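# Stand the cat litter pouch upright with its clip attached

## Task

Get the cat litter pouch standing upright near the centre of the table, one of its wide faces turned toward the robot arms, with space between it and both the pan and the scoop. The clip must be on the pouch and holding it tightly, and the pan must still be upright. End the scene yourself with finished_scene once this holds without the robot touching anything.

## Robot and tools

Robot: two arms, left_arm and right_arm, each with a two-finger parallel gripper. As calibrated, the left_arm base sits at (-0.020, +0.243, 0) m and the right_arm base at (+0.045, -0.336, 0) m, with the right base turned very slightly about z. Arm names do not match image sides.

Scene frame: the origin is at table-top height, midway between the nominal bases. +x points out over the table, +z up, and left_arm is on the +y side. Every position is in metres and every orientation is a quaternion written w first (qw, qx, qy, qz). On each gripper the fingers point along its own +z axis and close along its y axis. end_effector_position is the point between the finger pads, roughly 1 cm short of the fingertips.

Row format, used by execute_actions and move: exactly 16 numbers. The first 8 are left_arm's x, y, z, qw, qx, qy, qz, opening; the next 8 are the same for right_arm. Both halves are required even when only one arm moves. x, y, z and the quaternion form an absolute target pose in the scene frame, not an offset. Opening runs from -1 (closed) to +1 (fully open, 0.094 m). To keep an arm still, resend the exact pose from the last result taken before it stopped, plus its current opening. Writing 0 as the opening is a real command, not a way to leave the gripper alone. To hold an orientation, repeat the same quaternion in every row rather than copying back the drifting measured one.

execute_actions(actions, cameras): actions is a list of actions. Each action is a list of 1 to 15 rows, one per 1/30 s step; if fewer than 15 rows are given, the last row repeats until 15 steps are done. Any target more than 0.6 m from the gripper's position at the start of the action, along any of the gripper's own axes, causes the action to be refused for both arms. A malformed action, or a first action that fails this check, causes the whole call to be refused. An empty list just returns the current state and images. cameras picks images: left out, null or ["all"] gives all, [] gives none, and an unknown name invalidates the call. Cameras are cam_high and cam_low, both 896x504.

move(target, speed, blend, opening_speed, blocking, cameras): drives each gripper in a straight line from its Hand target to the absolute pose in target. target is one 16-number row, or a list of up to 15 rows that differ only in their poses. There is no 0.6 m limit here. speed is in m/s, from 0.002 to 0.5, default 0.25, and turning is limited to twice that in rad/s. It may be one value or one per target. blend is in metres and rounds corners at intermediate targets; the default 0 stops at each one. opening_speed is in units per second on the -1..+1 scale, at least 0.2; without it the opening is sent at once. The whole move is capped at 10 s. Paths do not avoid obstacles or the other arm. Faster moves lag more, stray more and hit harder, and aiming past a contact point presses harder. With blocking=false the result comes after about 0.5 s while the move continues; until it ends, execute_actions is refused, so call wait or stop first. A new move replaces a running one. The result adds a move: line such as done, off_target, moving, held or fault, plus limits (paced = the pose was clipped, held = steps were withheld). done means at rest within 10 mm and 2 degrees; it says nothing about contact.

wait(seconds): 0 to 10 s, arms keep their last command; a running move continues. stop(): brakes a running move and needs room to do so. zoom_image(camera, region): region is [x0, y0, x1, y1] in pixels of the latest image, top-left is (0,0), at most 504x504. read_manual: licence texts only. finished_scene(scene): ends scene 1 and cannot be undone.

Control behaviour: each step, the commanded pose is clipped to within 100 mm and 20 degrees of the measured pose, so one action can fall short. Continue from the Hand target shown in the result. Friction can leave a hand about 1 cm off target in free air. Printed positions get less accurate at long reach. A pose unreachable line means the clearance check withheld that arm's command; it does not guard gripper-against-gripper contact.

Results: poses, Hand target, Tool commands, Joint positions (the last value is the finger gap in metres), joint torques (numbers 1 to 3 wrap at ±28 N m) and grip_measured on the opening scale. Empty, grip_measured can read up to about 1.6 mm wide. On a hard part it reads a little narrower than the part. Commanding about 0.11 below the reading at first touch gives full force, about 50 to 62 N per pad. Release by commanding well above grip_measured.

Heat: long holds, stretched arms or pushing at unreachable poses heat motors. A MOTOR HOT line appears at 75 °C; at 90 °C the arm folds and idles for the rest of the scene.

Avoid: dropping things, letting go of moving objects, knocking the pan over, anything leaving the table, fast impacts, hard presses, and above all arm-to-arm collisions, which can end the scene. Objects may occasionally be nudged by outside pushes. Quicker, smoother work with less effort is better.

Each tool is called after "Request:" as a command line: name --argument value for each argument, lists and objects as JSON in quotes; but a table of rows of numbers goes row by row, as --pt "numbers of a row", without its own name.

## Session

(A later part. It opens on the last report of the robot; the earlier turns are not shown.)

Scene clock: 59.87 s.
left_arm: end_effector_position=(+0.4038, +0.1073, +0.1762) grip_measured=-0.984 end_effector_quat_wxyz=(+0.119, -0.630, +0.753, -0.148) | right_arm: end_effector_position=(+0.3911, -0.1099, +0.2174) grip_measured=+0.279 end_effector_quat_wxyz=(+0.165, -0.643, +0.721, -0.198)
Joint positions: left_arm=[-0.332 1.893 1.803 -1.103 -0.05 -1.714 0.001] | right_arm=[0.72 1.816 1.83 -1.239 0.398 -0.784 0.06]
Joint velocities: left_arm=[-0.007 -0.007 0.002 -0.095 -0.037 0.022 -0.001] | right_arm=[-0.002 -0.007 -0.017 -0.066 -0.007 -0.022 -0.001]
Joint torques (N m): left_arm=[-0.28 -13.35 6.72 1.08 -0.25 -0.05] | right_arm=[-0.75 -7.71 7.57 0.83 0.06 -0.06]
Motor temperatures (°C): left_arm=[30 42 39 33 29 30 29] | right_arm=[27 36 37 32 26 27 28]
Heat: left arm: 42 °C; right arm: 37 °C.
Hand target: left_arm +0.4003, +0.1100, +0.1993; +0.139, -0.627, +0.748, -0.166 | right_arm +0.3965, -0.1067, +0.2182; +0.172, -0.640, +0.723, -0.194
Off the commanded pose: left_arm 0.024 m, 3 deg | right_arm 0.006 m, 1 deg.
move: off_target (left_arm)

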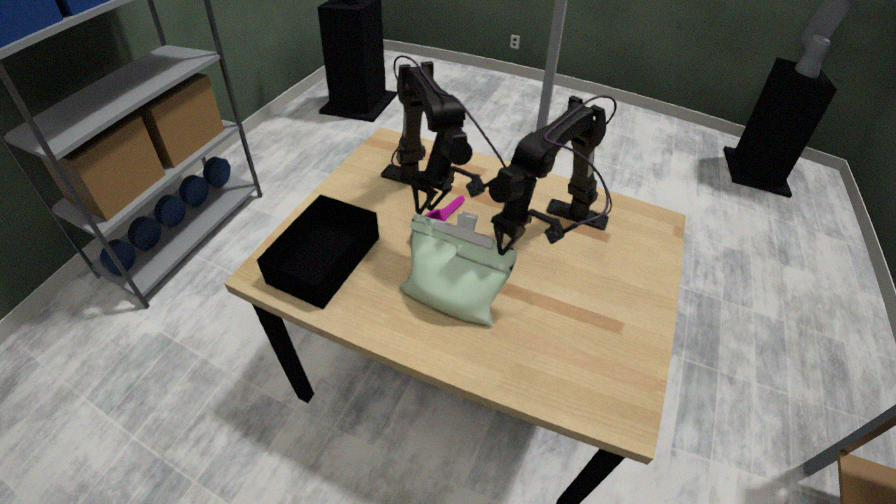

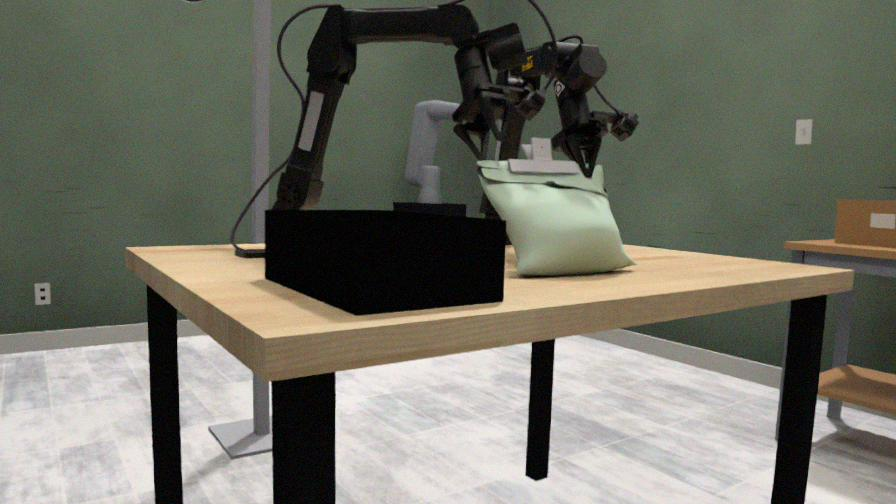

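Request:
move --target '[0.400, 0.110, 0.200, 0.1390, -0.6276, 0.7478, -0.1658, -1.0, 0.417, -0.0975, 0.178, 0.1715, -0.6401, 0.7234, -0.1939, 0.277]' --speed 0.06

Request:
zoom_image --camera "cam_high" --region '[390, 170, 530, 280]'

Request:
zoom_image --camera "cam_low" --region '[440, 90, 640, 220]'

Scene clock: 61.77 s.
left_arm: end_effector_position=(+0.4038, +0.1073, +0.1762) grip_measured=-0.984 end_effector_quat_wxyz=(+0.119, -0.630, +0.753, -0.148) | right_arm: end_effector_position=(+0.4159, -0.0969, +0.1894) grip_measured=+0.279 end_effector_quat_wxyz=(+0.181, -0.639, +0.721, -0.198)
Joint positions: left_arm=[-0.332 1.893 1.803 -1.103 -0.05 -1.714 0.001] | right_arm=[0.7 1.87 1.774 -1.087 0.391 -0.804 0.06]
Joint velocities: left_arm=[0.002 -0.027 0.007 0.081 0.022 -0.037 -0.001] | right_arm=[-0.007 0.002 0.007 -0.066 0.007 -0.007 0]
Joint torques (N m): left_arm=[-0.35 -13.38 6.83 1.1 -0.23 0] | right_arm=[-0.77 -8.18 4.92 0.97 0.1 0]
Motor temperatures (°C): left_arm=[30 43 39 33 29 30 29] | right_arm=[27 36 37 32 26 27 28]
Heat: left arm: 43 °C; right arm: 37 °C.
Hand target: left_arm +0.4003, +0.1100, +0.1992; +0.139, -0.627, +0.748, -0.166 | right_arm +0.4172, -0.0981, +0.1781; +0.172, -0.640, +0.723, -0.194
Off the commanded pose: left_arm 0.024 m, 3 deg | right_arm 0.011 m, 1 deg.
move: off_target (left_arm, right_arm)

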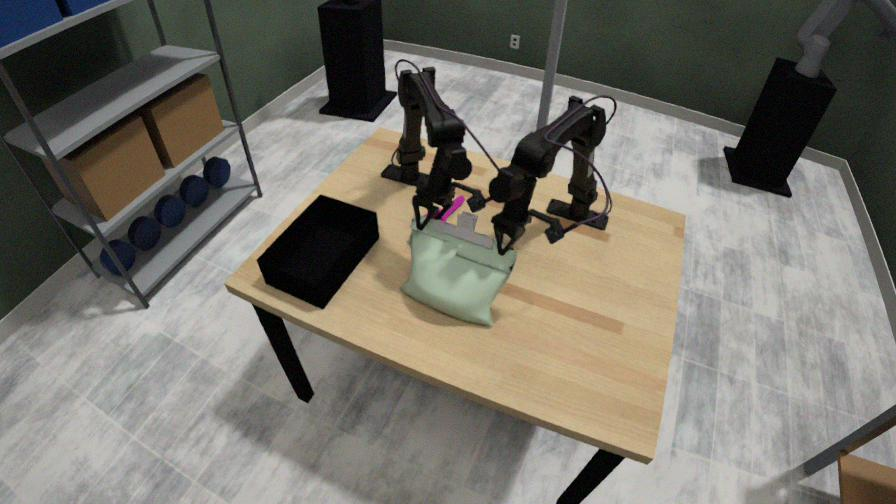

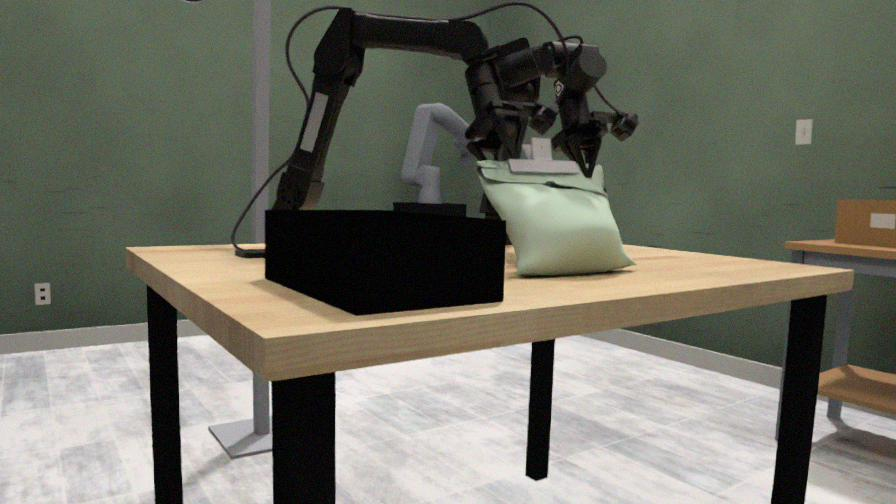

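Scaled by 3.600.

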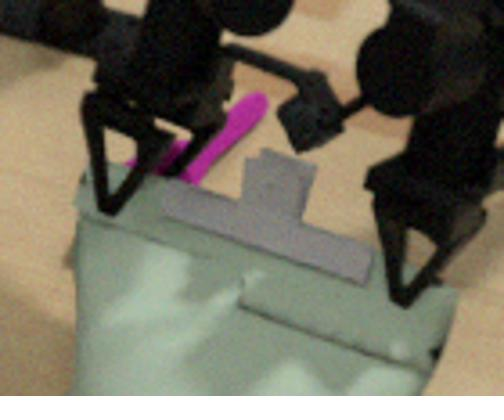

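Scaled by 2.520.

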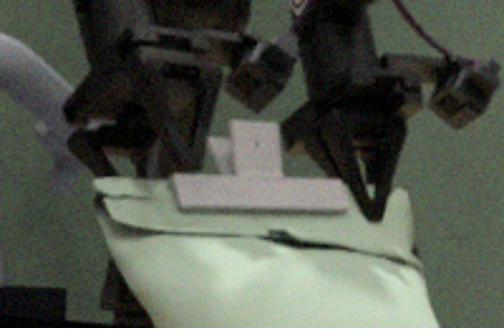

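Request:
move --target '[0.400, 0.110, 0.200, 0.1390, -0.6276, 0.7478, -0.1658, -1.0, 0.418, -0.1055, 0.174, 0.1715, -0.6401, 0.7234, -0.1939, 0.277]' --speed 0.04

Request:
zoom_image --camera "cam_high" --region '[390, 170, 530, 280]'

Request:
zoom_image --camera "cam_low" --region '[440, 90, 640, 220]'

Scene clock: 63.40 s.
left_arm: end_effector_position=(+0.4038, +0.1073, +0.1762) grip_measured=-0.984 end_effector_quat_wxyz=(+0.119, -0.630, +0.753, -0.148) | right_arm: end_effector_position=(+0.4181, -0.1035, +0.1773) grip_measured=+0.279 end_effector_quat_wxyz=(+0.172, -0.641, +0.721, -0.198)
Joint positions: left_arm=[-0.332 1.893 1.803 -1.103 -0.05 -1.715 0.001] | right_arm=[0.684 1.87 1.732 -1.058 0.385 -0.82 0.06]
Joint velocities: left_arm=[-0.017 0.027 -0.017 -0.037 0.007 -0.022 0] | right_arm=[-0.007 -0.007 -0.002 0.037 -0.007 -0.007 0]
Joint torques (N m): left_arm=[-0.28 -13.45 6.86 1.07 -0.21 -0.05] | right_arm=[-0.84 -9.74 4.85 0.91 0.07 -0.04]
Motor temperatures (°C): left_arm=[30 44 39 33 29 30 29] | right_arm=[27 36 37 32 26 27 28]
Heat: left arm: 44 °C; right arm: 37 °C.
Hand target: left_arm +0.4003, +0.1100, +0.1992; +0.139, -0.628, +0.748, -0.166 | right_arm +0.4179, -0.1055, +0.1740; +0.171, -0.640, +0.723, -0.194
Off the commanded pose: left_arm 0.024 m, 3 deg | right_arm 0.004 m, 1 deg.
move: off_target (left_arm)

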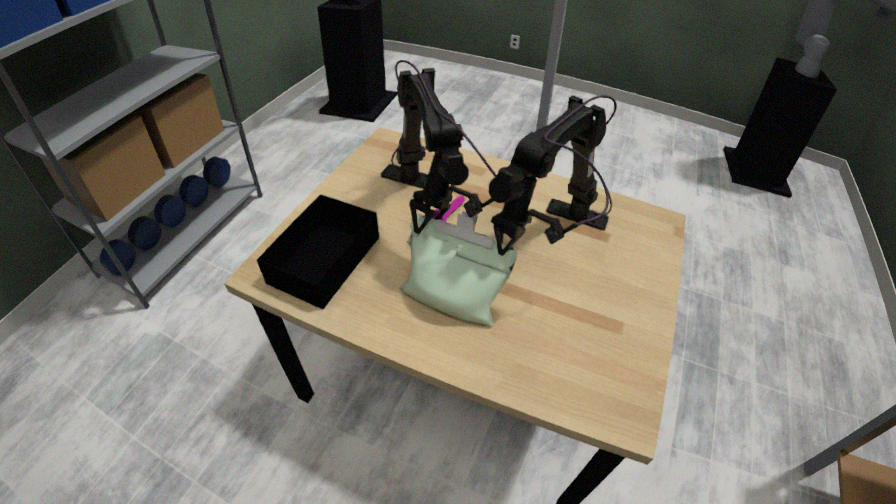

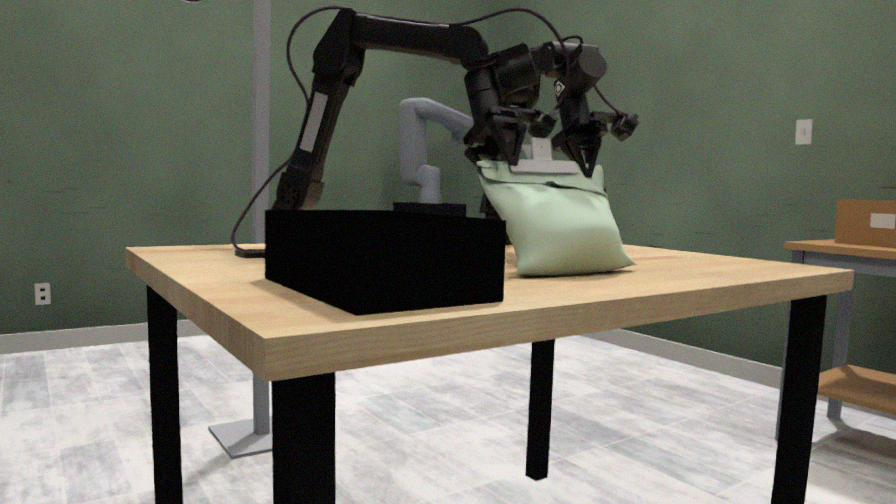

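Scaled by 3.600.

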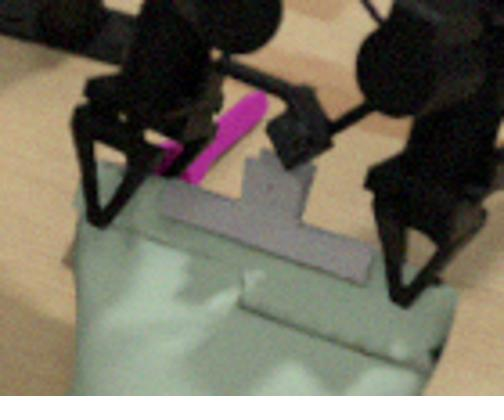

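Scaled by 2.520.

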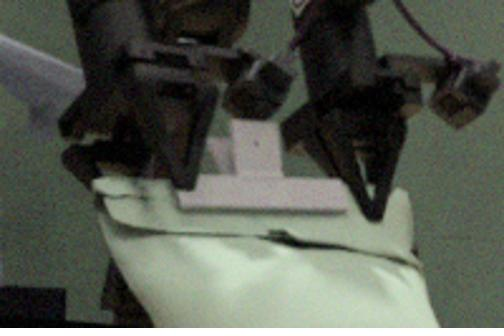

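Request:
execute_actions --actions '[]'

Scene clock: 64.10 s.
left_arm: end_effector_position=(+0.4038, +0.1073, +0.1762) grip_measured=-0.984 end_effector_quat_wxyz=(+0.119, -0.630, +0.753, -0.148) | right_arm: end_effector_position=(+0.4183, -0.1034, +0.1774) grip_measured=+0.279 end_effector_quat_wxyz=(+0.172, -0.641, +0.721, -0.198)
Joint positions: left_arm=[-0.332 1.893 1.803 -1.103 -0.05 -1.715 0.001] | right_arm=[0.684 1.87 1.732 -1.058 0.385 -0.82 0.06]
Joint velocities: left_arm=[0.002 -0.002 0.002 -0.066 -0.007 0.051 -0.001] | right_arm=[-0.012 0.012 0.002 -0.007 0.066 0.022 0]
Joint torques (N m): left_arm=[-0.25 -13.52 6.95 1.12 -0.24 0] | right_arm=[-0.79 -9.89 4.94 0.94 0.09 -0.02]
Motor temperatures (°C): left_arm=[30 44 39 33 29 30 29] | right_arm=[27 36 37 32 26 27 28]
Heat: left arm: 44 °C; right arm: 37 °C.
Hand target: left_arm +0.4003, +0.1100, +0.1992; +0.139, -0.628, +0.748, -0.166 | right_arm +0.4180, -0.1055, +0.1740; +0.171, -0.640, +0.723, -0.194
Tool commands: left_gripper/opening=-1.0 right_gripper/opening=+0.277
Off the commanded pose: left_arm 0.024 m, 3 deg | right_arm 0.004 m, 1 deg.

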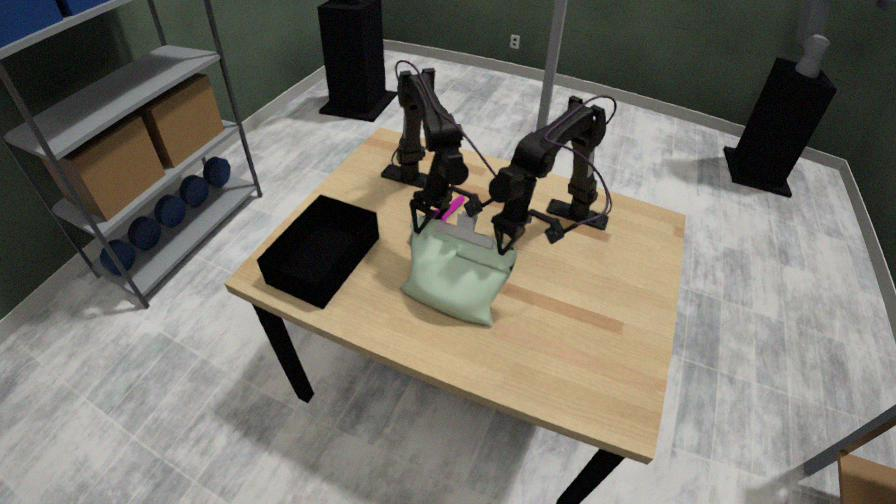

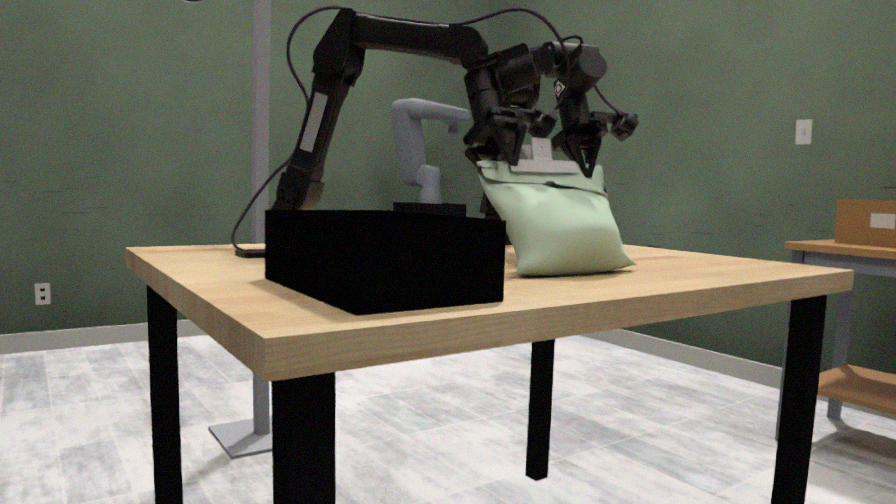

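Request:
zoom_image --camera "cam_high" --region '[370, 170, 570, 340]'

Request:
zoom_image --camera "cam_low" --region '[440, 60, 660, 290]'

Scaled by 2.520.

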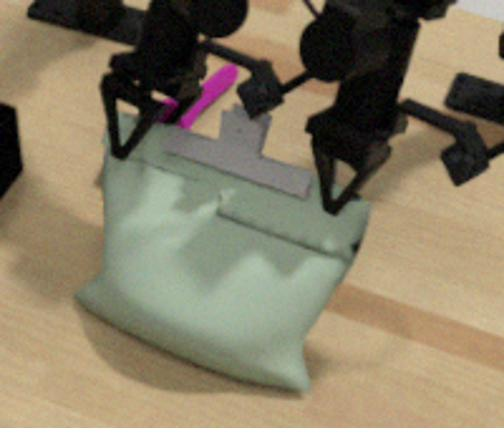

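Scaled by 2.191.

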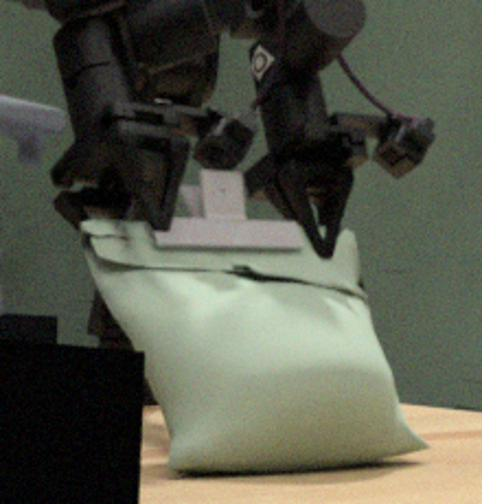

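Request:
move --target '[0.4000, 0.1100, 0.2000, 0.1390, -0.6276, 0.7478, -0.1658, -1.0, 0.4180, -0.1055, 0.1740, 0.1715, -0.6401, 0.7234, -0.1939, -1.0]' --opening_speed 0.8 --speed 0.05

Scene clock: 66.10 s.
left_arm: end_effector_position=(+0.4051, +0.1075, +0.1767) grip_measured=-0.984 end_effector_quat_wxyz=(+0.122, -0.630, +0.752, -0.149) | right_arm: end_effector_position=(+0.4170, -0.1017, +0.1765) grip_measured=-0.982 end_effector_quat_wxyz=(+0.172, -0.643, +0.721, -0.192)
Joint positions: left_arm=[-0.332 1.893 1.803 -1.098 -0.054 -1.715 0.001] | right_arm=[0.684 1.87 1.732 -1.058 0.373 -0.821 0.001]
Joint velocities: left_arm=[0.007 0.007 0.002 0.007 0.051 -0.037 0] | right_arm=[0.007 -0.002 -0.002 0.007 -0.007 -0.022 0]
Joint torques (N m): left_arm=[-0.27 -13.39 6.97 1.05 -0.2 -0.01] | right_arm=[-0.76 -9.76 4.98 0.95 0.22 0.01]
Motor temperatures (°C): left_arm=[30 45 39 33 29 30 29] | right_arm=[27 37 37 32 26 27 28]
Heat: left arm: 45 °C; right arm: 37 °C.
Hand target: left_arm +0.4003, +0.1099, +0.1992; +0.139, -0.627, +0.748, -0.166 | right_arm +0.4179, -0.1055, +0.1740; +0.171, -0.640, +0.723, -0.194
Off the commanded pose: left_arm 0.024 m, 3 deg | right_arm 0.005 m, 1 deg.
move: off_target (left_arm)

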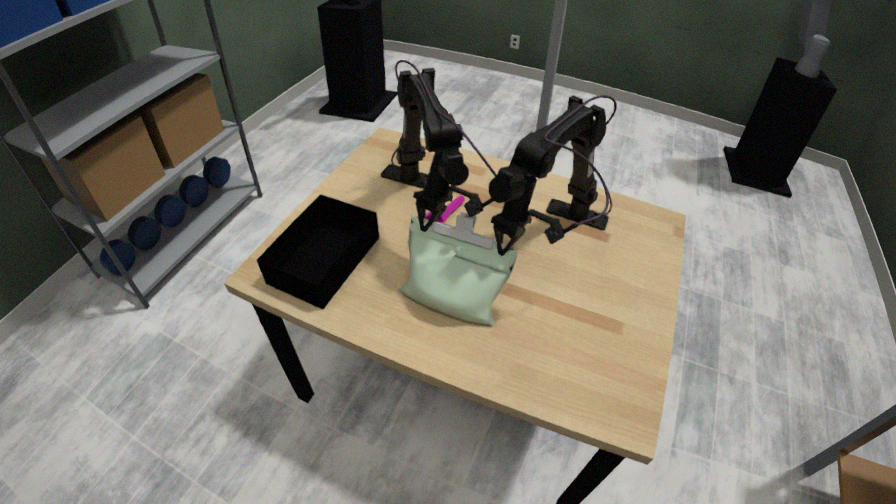

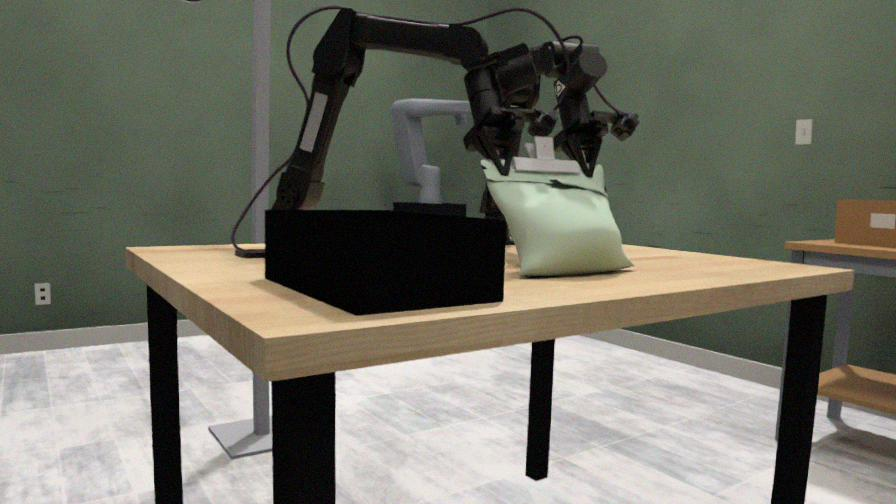

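Request:
zoom_image --camera "cam_high" --region '[370, 170, 570, 340]'

Request:
zoom_image --camera "cam_low" --region '[440, 60, 660, 290]'

Scaled by 2.520.

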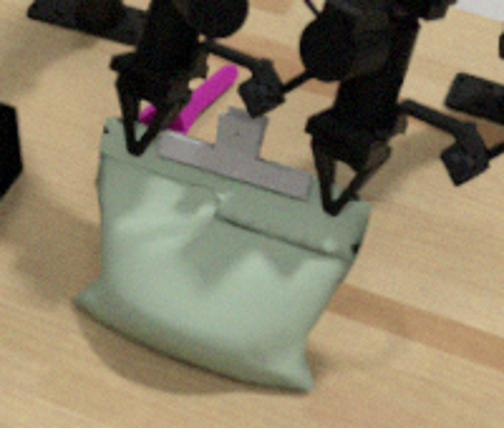

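Scaled by 2.191.

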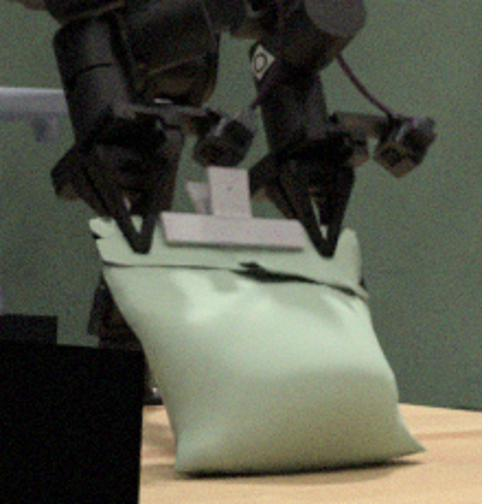

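Request:
move --target '[0.3920, 0.1150, 0.2450, 0.1390, -0.6276, 0.7478, -0.1658, -1.0, 0.3970, -0.1010, 0.2280, 0.1715, -0.6401, 0.7234, -0.1939, -1.0]' --speed 0.05

Scene clock: 70.70 s.
left_arm: end_effector_position=(+0.3809, +0.1129, +0.2081) grip_measured=-0.984 end_effector_quat_wxyz=(+0.100, -0.632, +0.759, -0.122) | right_arm: end_effector_position=(+0.3852, -0.0972, +0.2029) grip_measured=-0.982 end_effector_quat_wxyz=(+0.142, -0.659, +0.719, -0.168)
Joint positions: left_arm=[-0.334 1.893 1.955 -1.319 -0.044 -1.715 0.001] | right_arm=[0.727 1.87 1.871 -1.279 0.337 -0.782 0.001]
Joint velocities: left_arm=[0.022 -0.007 -0.027 0.051 -0.066 -0.051 0] | right_arm=[0.007 0.002 -0.012 -0.022 0.022 -0.066 0]
Joint torques (N m): left_arm=[0.38 -11.96 11.38 1.19 -0.29 0.06] | right_arm=[-0.21 -10.25 10.32 0.64 0.77 0.14]
Motor temperatures (°C): left_arm=[30 45 40 33 29 30 29] | right_arm=[27 38 37 32 26 27 28]
Heat: left arm: 45 °C; right arm: 38 °C.
Hand target: left_arm +0.3906, +0.1154, +0.2449; +0.139, -0.628, +0.748, -0.166 | right_arm +0.3955, -0.1015, +0.2278; +0.172, -0.640, +0.724, -0.193
Off the commanded pose: left_arm 0.039 m, 7 deg | right_arm 0.028 m, 5 deg.
move: off_target (left_arm, right_arm)

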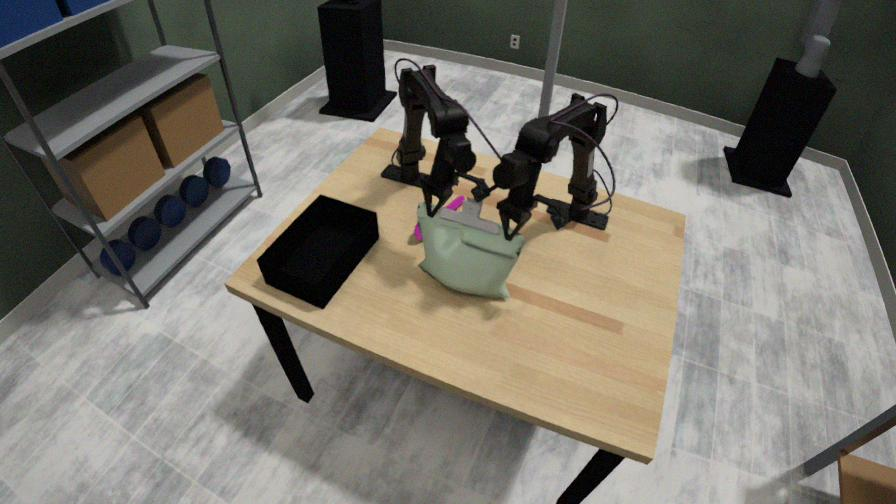

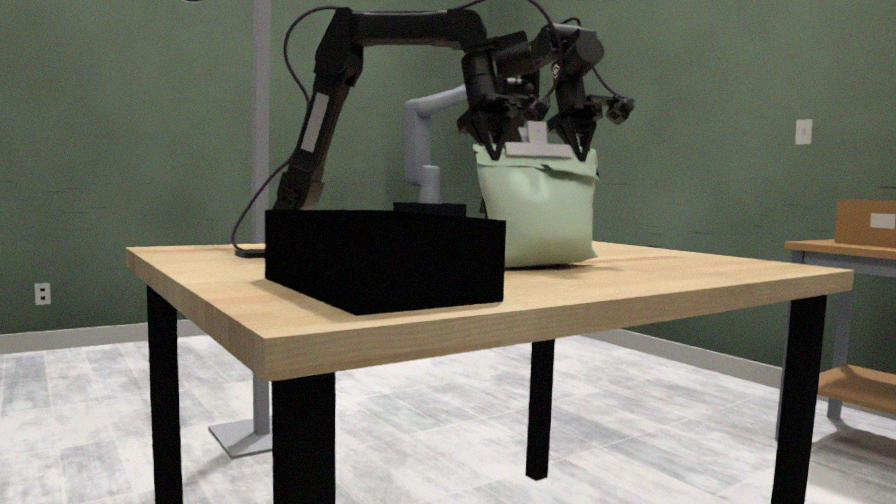

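Request:
zoom_image --camera "cam_high" --region '[370, 160, 570, 330]'

Request:
zoom_image --camera "cam_low" --region '[430, 60, 650, 290]'

Scaled by 2.520.

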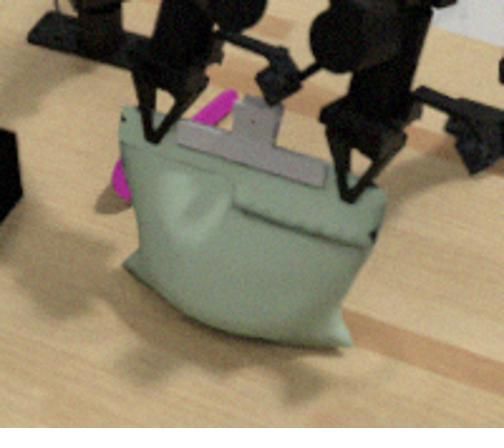

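Scaled by 2.191.

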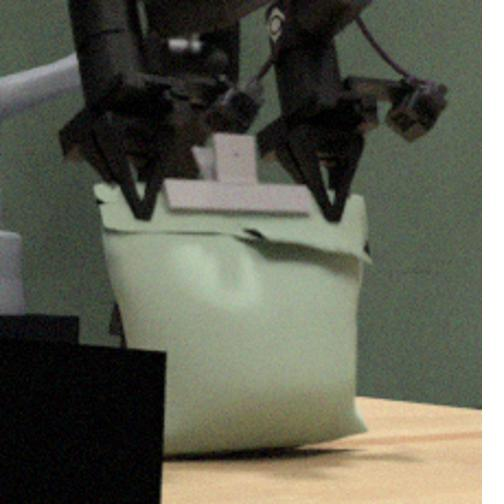

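Request:
move --pt "0.3860 0.1180 0.2620 0.1390 -0.6276 0.7478 -0.1658 -1.0 0.3900 -0.0980 0.2460 0.1715 -0.6401 0.7234 -0.1939 -1.0" --pt "0.3300 0.1410 0.2620 0.1390 -0.6276 0.7478 -0.1658 -1.0 0.3320 -0.0750 0.2460 0.1715 -0.6401 0.7234 -0.1939 -1.0" --speed 0.06 --blend 0.015

Scene clock: 73.27 s.
left_arm: end_effector_position=(+0.3259, +0.1402, +0.2338) grip_measured=-0.984 end_effector_quat_wxyz=(+0.106, -0.634, +0.756, -0.120) | right_arm: end_effector_position=(+0.3267, -0.0648, +0.2237) grip_measured=-0.982 end_effector_quat_wxyz=(+0.140, -0.656, +0.721, -0.170)
Joint positions: left_arm=[-0.317 1.673 1.791 -1.372 -0.052 -1.704 0.001] | right_arm=[0.913 1.86 1.949 -1.44 0.389 -0.583 0.001]
Joint velocities: left_arm=[-0.017 -0.002 0.002 0.11 0.022 0.007 -0.002] | right_arm=[-0.007 -0.017 0.002 -0.051 -0.007 0.066 0.001]
Joint torques (N m): left_arm=[0.35 -11.52 7.23 1.45 -0.11 0.08] | right_arm=[-0.08 -12.34 6.28 0.57 0.89 0.12]
Motor temperatures (°C): left_arm=[30 45 40 33 29 30 29] | right_arm=[27 39 38 32 27 27 28]
Heat: left arm: 45 °C; right arm: 39 °C.
Hand target: left_arm +0.3297, +0.1413, +0.2624; +0.138, -0.627, +0.749, -0.166 | right_arm +0.3308, -0.0743, +0.2453; +0.170, -0.640, +0.724, -0.192
Off the commanded pose: left_arm 0.028 m, 7 deg | right_arm 0.025 m, 5 deg.
move: off_target (left_arm, right_arm); blend cut to 0.0097 m at target 1

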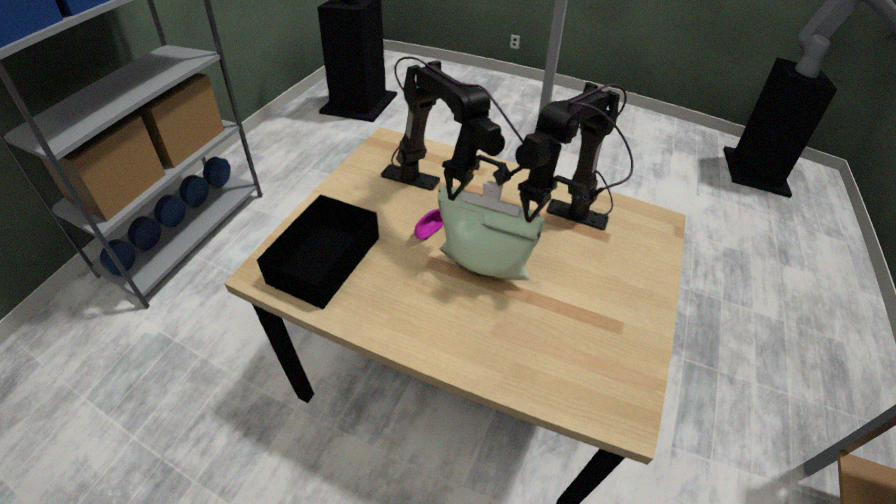

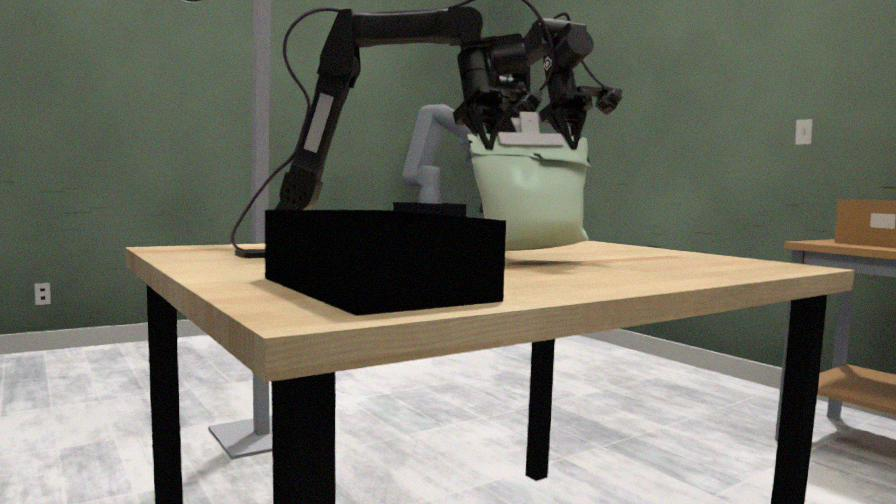

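Request:
zoom_image --camera "cam_high" --region '[390, 150, 570, 300]'

Request:
zoom_image --camera "cam_low" --region '[430, 60, 650, 290]'

Scaled by 2.800.

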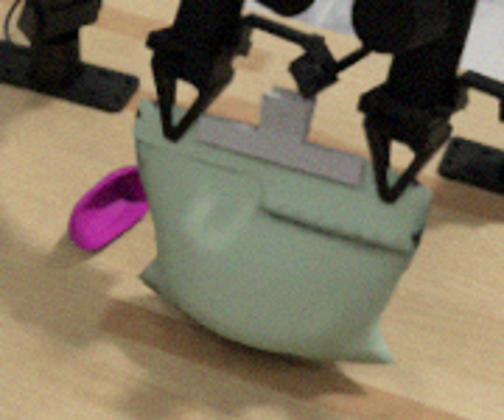

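Scaled by 2.191.

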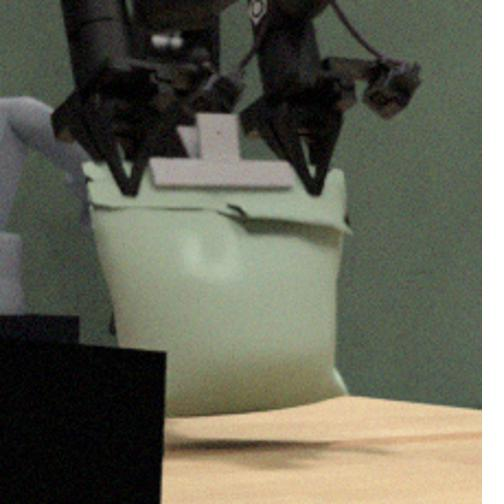

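Request:
move --pt "0.2900 0.1520 0.2580 0.1390 -0.6276 0.7478 -0.1658 -1.0 0.2910 -0.0660 0.2430 0.1715 -0.6401 0.7234 -0.1939 -1.0" --pt "0.2880 0.1520 0.2250 0.1390 -0.6276 0.7478 -0.1658 -1.0 0.2890 -0.0660 0.2130 0.1715 -0.6401 0.7234 -0.1939 -1.0" --speed '[0.06, 0.04]' --blend 0.005

Scene clock: 75.90 s.
left_arm: end_effector_position=(+0.2806, +0.1527, +0.2033) grip_measured=-0.984 end_effector_quat_wxyz=(+0.105, -0.633, +0.757, -0.127) | right_arm: end_effector_position=(+0.2837, -0.0544, +0.1965) grip_measured=-0.982 end_effector_quat_wxyz=(+0.146, -0.654, +0.722, -0.171)
Joint positions: left_arm=[-0.319 1.45 1.44 -1.234 -0.043 -1.704 0.001] | right_arm=[1.038 1.773 1.726 -1.344 0.419 -0.448 0.001]
Joint velocities: left_arm=[-0.012 -0.032 0.012 0.007 -0.066 -0.095 -0.001] | right_arm=[0.007 0.002 -0.007 -0.007 0.022 0.022 0.001]
Joint torques (N m): left_arm=[-0.1 -9.01 7.23 1.47 -0.25 0.06] | right_arm=[-0.25 -11.74 5.24 0.42 0.93 0.11]
Motor temperatures (°C): left_arm=[30 44 40 33 29 30 29] | right_arm=[27 40 37 32 27 27 29]
Heat: left arm: 44 °C; right arm: 40 °C.
Hand target: left_arm +0.2873, +0.1526, +0.2253; +0.138, -0.627, +0.748, -0.166 | right_arm +0.2883, -0.0652, +0.2127; +0.170, -0.640, +0.724, -0.193
Off the commanded pose: left_arm 0.023 m, 6 deg | right_arm 0.021 m, 4 deg.
move: off_target (left_arm, right_arm)

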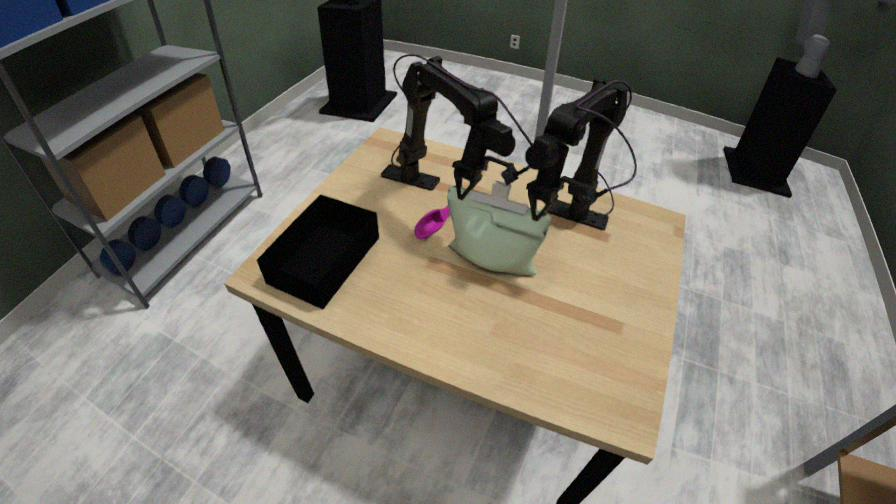

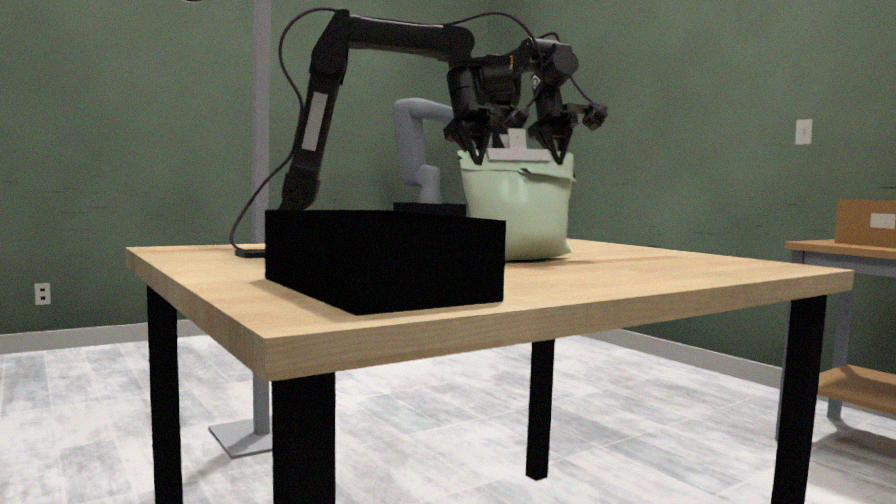

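Request:
zoom_image --camera "cam_high" --region '[390, 150, 570, 300]'

Request:
zoom_image --camera "cam_low" --region '[420, 70, 640, 290]'

Scaled by 2.800.

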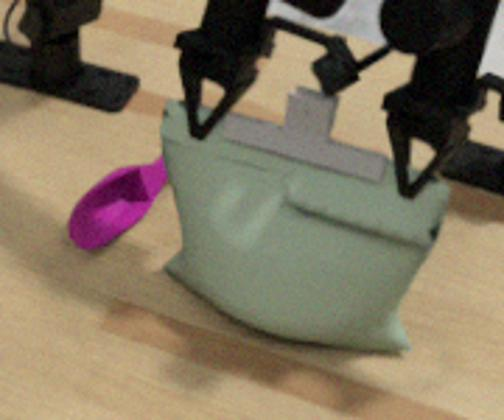

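Scaled by 2.291.

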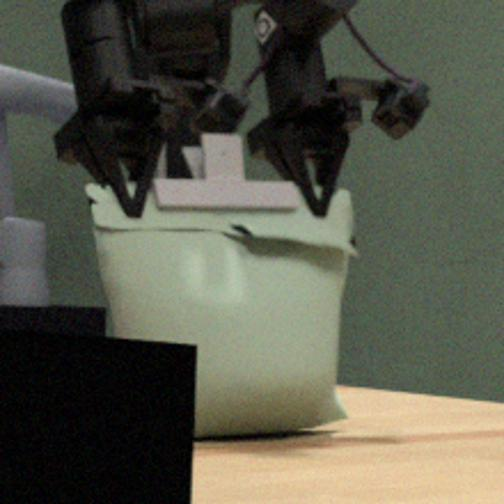

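Request:
move --target '[0.2930, 0.1520, 0.2030, 0.1390, -0.6276, 0.7478, -0.1658, -1.0, 0.2940, -0.0660, 0.1900, 0.1715, -0.6401, 0.7234, -0.1939, -1.0]' --speed 0.03

Scene clock: 77.57 s.
left_arm: end_effector_position=(+0.2888, +0.1519, +0.1914) grip_measured=-0.984 end_effector_quat_wxyz=(+0.120, -0.631, +0.753, -0.143) | right_arm: end_effector_position=(+0.2908, -0.0539, +0.1855) grip_measured=-0.982 end_effector_quat_wxyz=(+0.170, -0.648, +0.719, -0.182)
Joint positions: left_arm=[-0.319 1.429 1.359 -1.129 -0.053 -1.704 0.001] | right_arm=[1.038 1.743 1.628 -1.234 0.456 -0.457 0.001]
Joint velocities: left_arm=[-0.007 -0.012 0.002 0.007 0.037 0.095 -0.001] | right_arm=[-0.007 0.012 0.002 0.022 0.051 -0.007 0.001]
Joint torques (N m): left_arm=[0.34 -7.25 6.31 1.47 -0.09 0.09] | right_arm=[-1.54 -10.17 4.57 0.44 0.47 0.01]
Motor temperatures (°C): left_arm=[30 43 40 33 29 30 29] | right_arm=[27 40 37 32 27 27 29]
Heat: left arm: 43 °C; right arm: 40 °C.
Hand target: left_arm +0.2929, +0.1519, +0.2027; +0.138, -0.627, +0.748, -0.166 | right_arm +0.2939, -0.0658, +0.1900; +0.172, -0.640, +0.723, -0.194
Off the commanded pose: left_arm 0.012 m, 3 deg | right_arm 0.013 m, 2 deg.
move: off_target (left_arm, right_arm)

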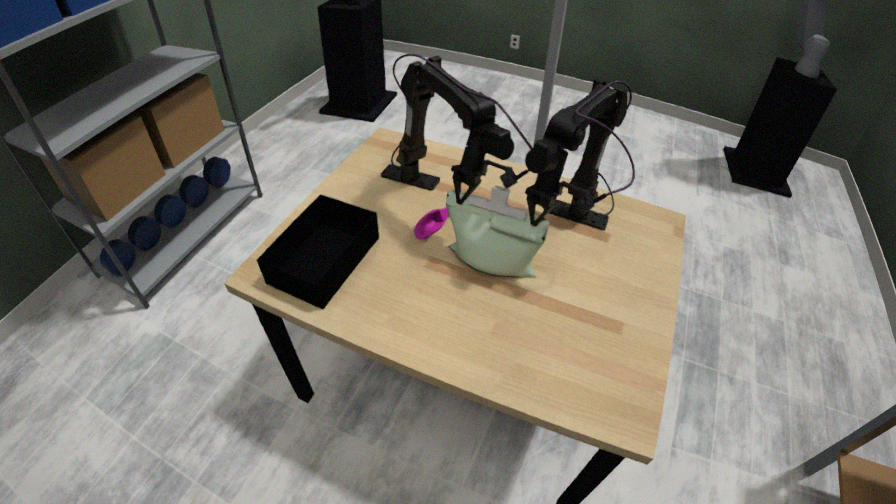

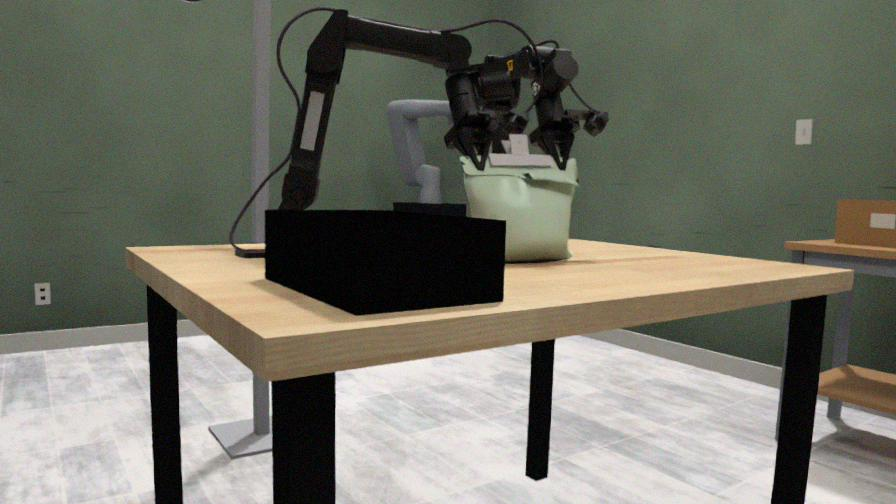

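Request:
move --target '[0.2930, 0.1520, 0.1880, 0.1390, -0.6276, 0.7478, -0.1658, -1.0, 0.2940, -0.0640, 0.1770, 0.1715, -0.6401, 0.7234, -0.1939, -1.0]' --speed 0.03

Scene clock: 78.70 s.
left_arm: end_effector_position=(+0.2944, +0.1502, +0.1847) grip_measured=-0.985 end_effector_quat_wxyz=(+0.131, -0.629, +0.749, -0.160) | right_arm: end_effector_position=(+0.2938, -0.0544, +0.1780) grip_measured=-0.982 end_effector_quat_wxyz=(+0.177, -0.645, +0.719, -0.189)
Joint positions: left_arm=[-0.319 1.409 1.3 -1.048 -0.054 -1.704 0.001] | right_arm=[1.038 1.736 1.582 -1.186 0.474 -0.457 0.001]
Joint velocities: left_arm=[-0.002 0.002 0.002 -0.022 -0.022 -0.037 0] | right_arm=[-0.002 -0.007 -0.022 0.081 -0.007 -0.007 0.001]
Joint torques (N m): left_arm=[0.09 -6.24 5.78 1.31 -0.09 0.02] | right_arm=[-1.16 -9.24 4.16 0.55 0.3 0.02]
Motor temperatures (°C): left_arm=[30 43 40 33 29 30 29] | right_arm=[27 40 37 32 27 27 29]
Heat: left arm: 43 °C; right arm: 40 °C.
Hand target: left_arm +0.2931, +0.1519, +0.1877; +0.139, -0.627, +0.748, -0.166 | right_arm +0.2939, -0.0639, +0.1769; +0.171, -0.640, +0.723, -0.194
Off the commanded pose: left_arm 0.004 m, 1 deg | right_arm 0.010 m, 1 deg.
move: done

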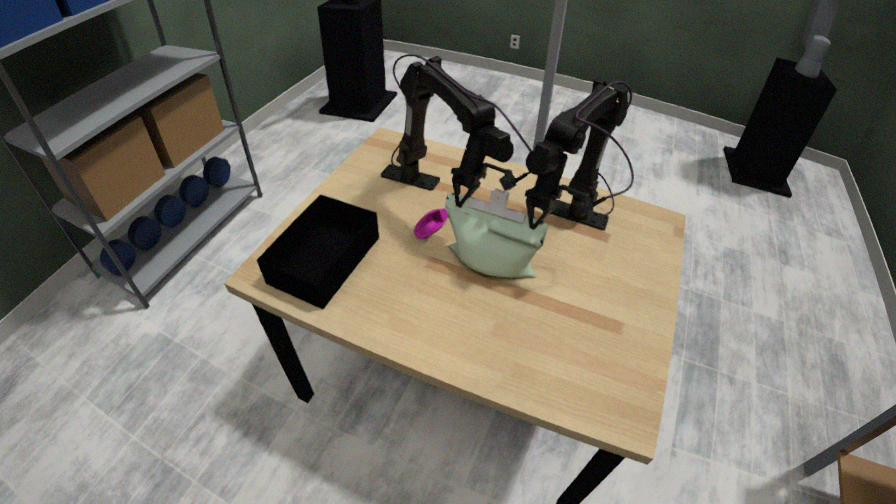

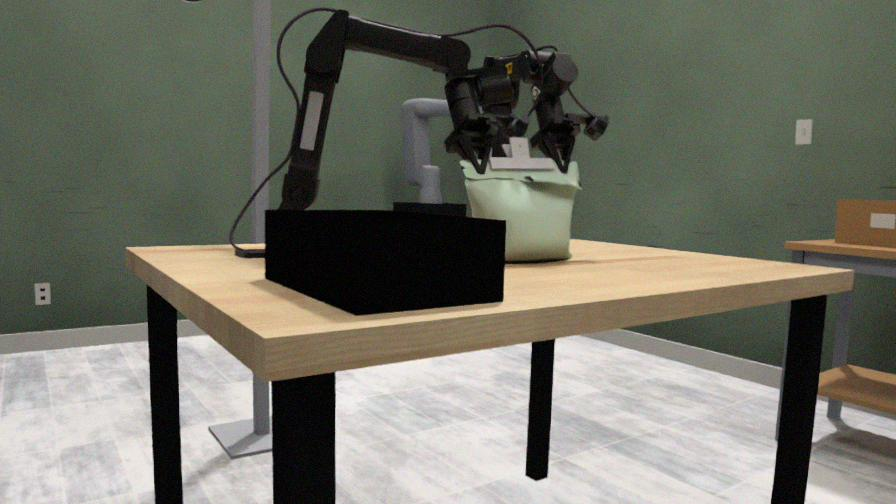

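Request:
zoom_image --camera "cam_high" --region '[400, 150, 580, 300]'

Request:
zoom_image --camera "cam_low" --region '[420, 80, 640, 280]'

Scaled by 2.800.

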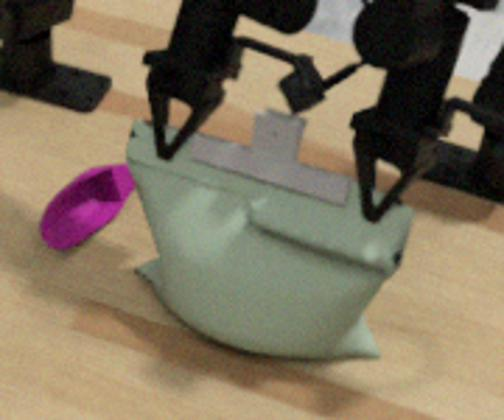

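Scaled by 2.291.

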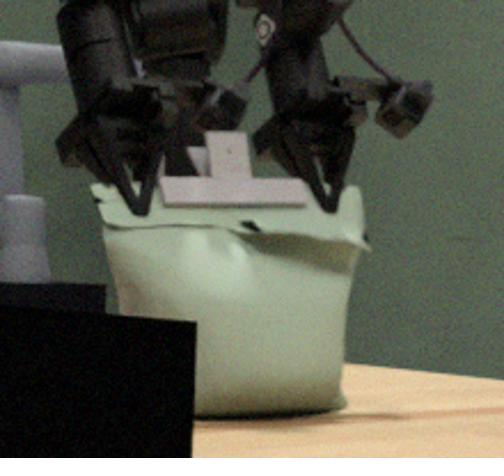

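Request:
move --target '[0.2930, 0.1520, 0.1880, 0.1390, -0.6276, 0.7478, -0.1658, -0.6, 0.2940, -0.0640, 0.1770, 0.1715, -0.6401, 0.7234, -0.1939, -0.6]' --speed 0.03 --opening_speed 0.4

Scene clock: 80.10 s.
left_arm: end_effector_position=(+0.2953, +0.1499, +0.1851) grip_measured=-0.601 end_effector_quat_wxyz=(+0.133, -0.629, +0.749, -0.161) | right_arm: end_effector_position=(+0.2940, -0.0560, +0.1763) grip_measured=-0.602 end_effector_quat_wxyz=(+0.174, -0.645, +0.720, -0.190)
Joint positions: left_arm=[-0.319 1.409 1.3 -1.044 -0.054 -1.704 0.019] | right_arm=[1.036 1.736 1.577 -1.185 0.474 -0.457 0.019]
Joint velocities: left_arm=[-0.007 -0.007 -0.017 -0.007 0.037 -0.022 0.001] | right_arm=[-0.017 -0.007 -0.002 0.037 -0.037 -0.022 0]
Joint torques (N m): left_arm=[0.21 -6.41 5.83 1.25 -0.1 0.01] | right_arm=[-0.72 -9.11 4.67 0.52 0.31 0.01]
Motor temperatures (°C): left_arm=[30 42 39 33 29 30 29] | right_arm=[27 41 37 31 27 27 29]
Heat: left arm: 42 °C; right arm: 41 °C.
Hand target: left_arm +0.2931, +0.1520, +0.1879; +0.139, -0.628, +0.748, -0.166 | right_arm +0.2939, -0.0638, +0.1769; +0.172, -0.640, +0.723, -0.194
Off the commanded pose: left_arm 0.004 m, 1 deg | right_arm 0.008 m, 1 deg.
move: done

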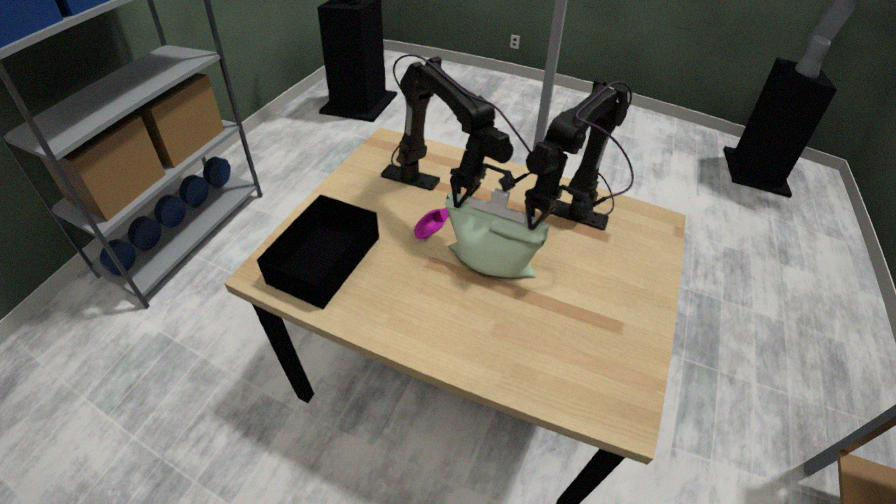

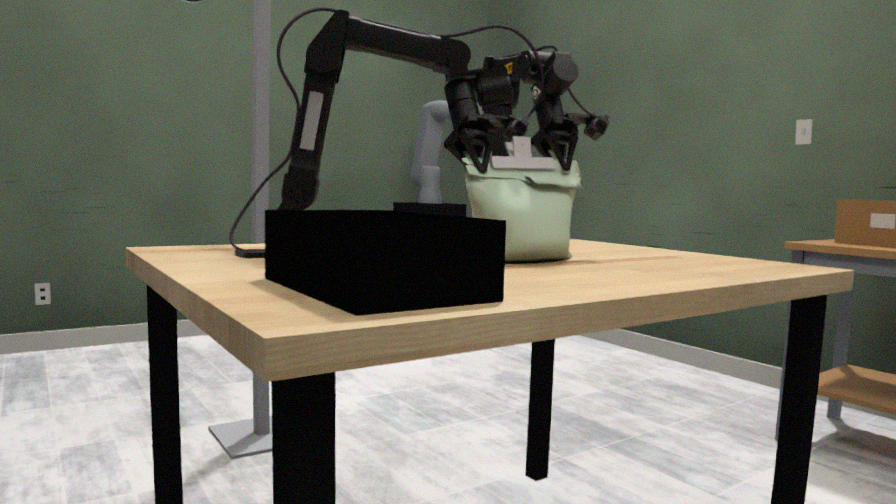

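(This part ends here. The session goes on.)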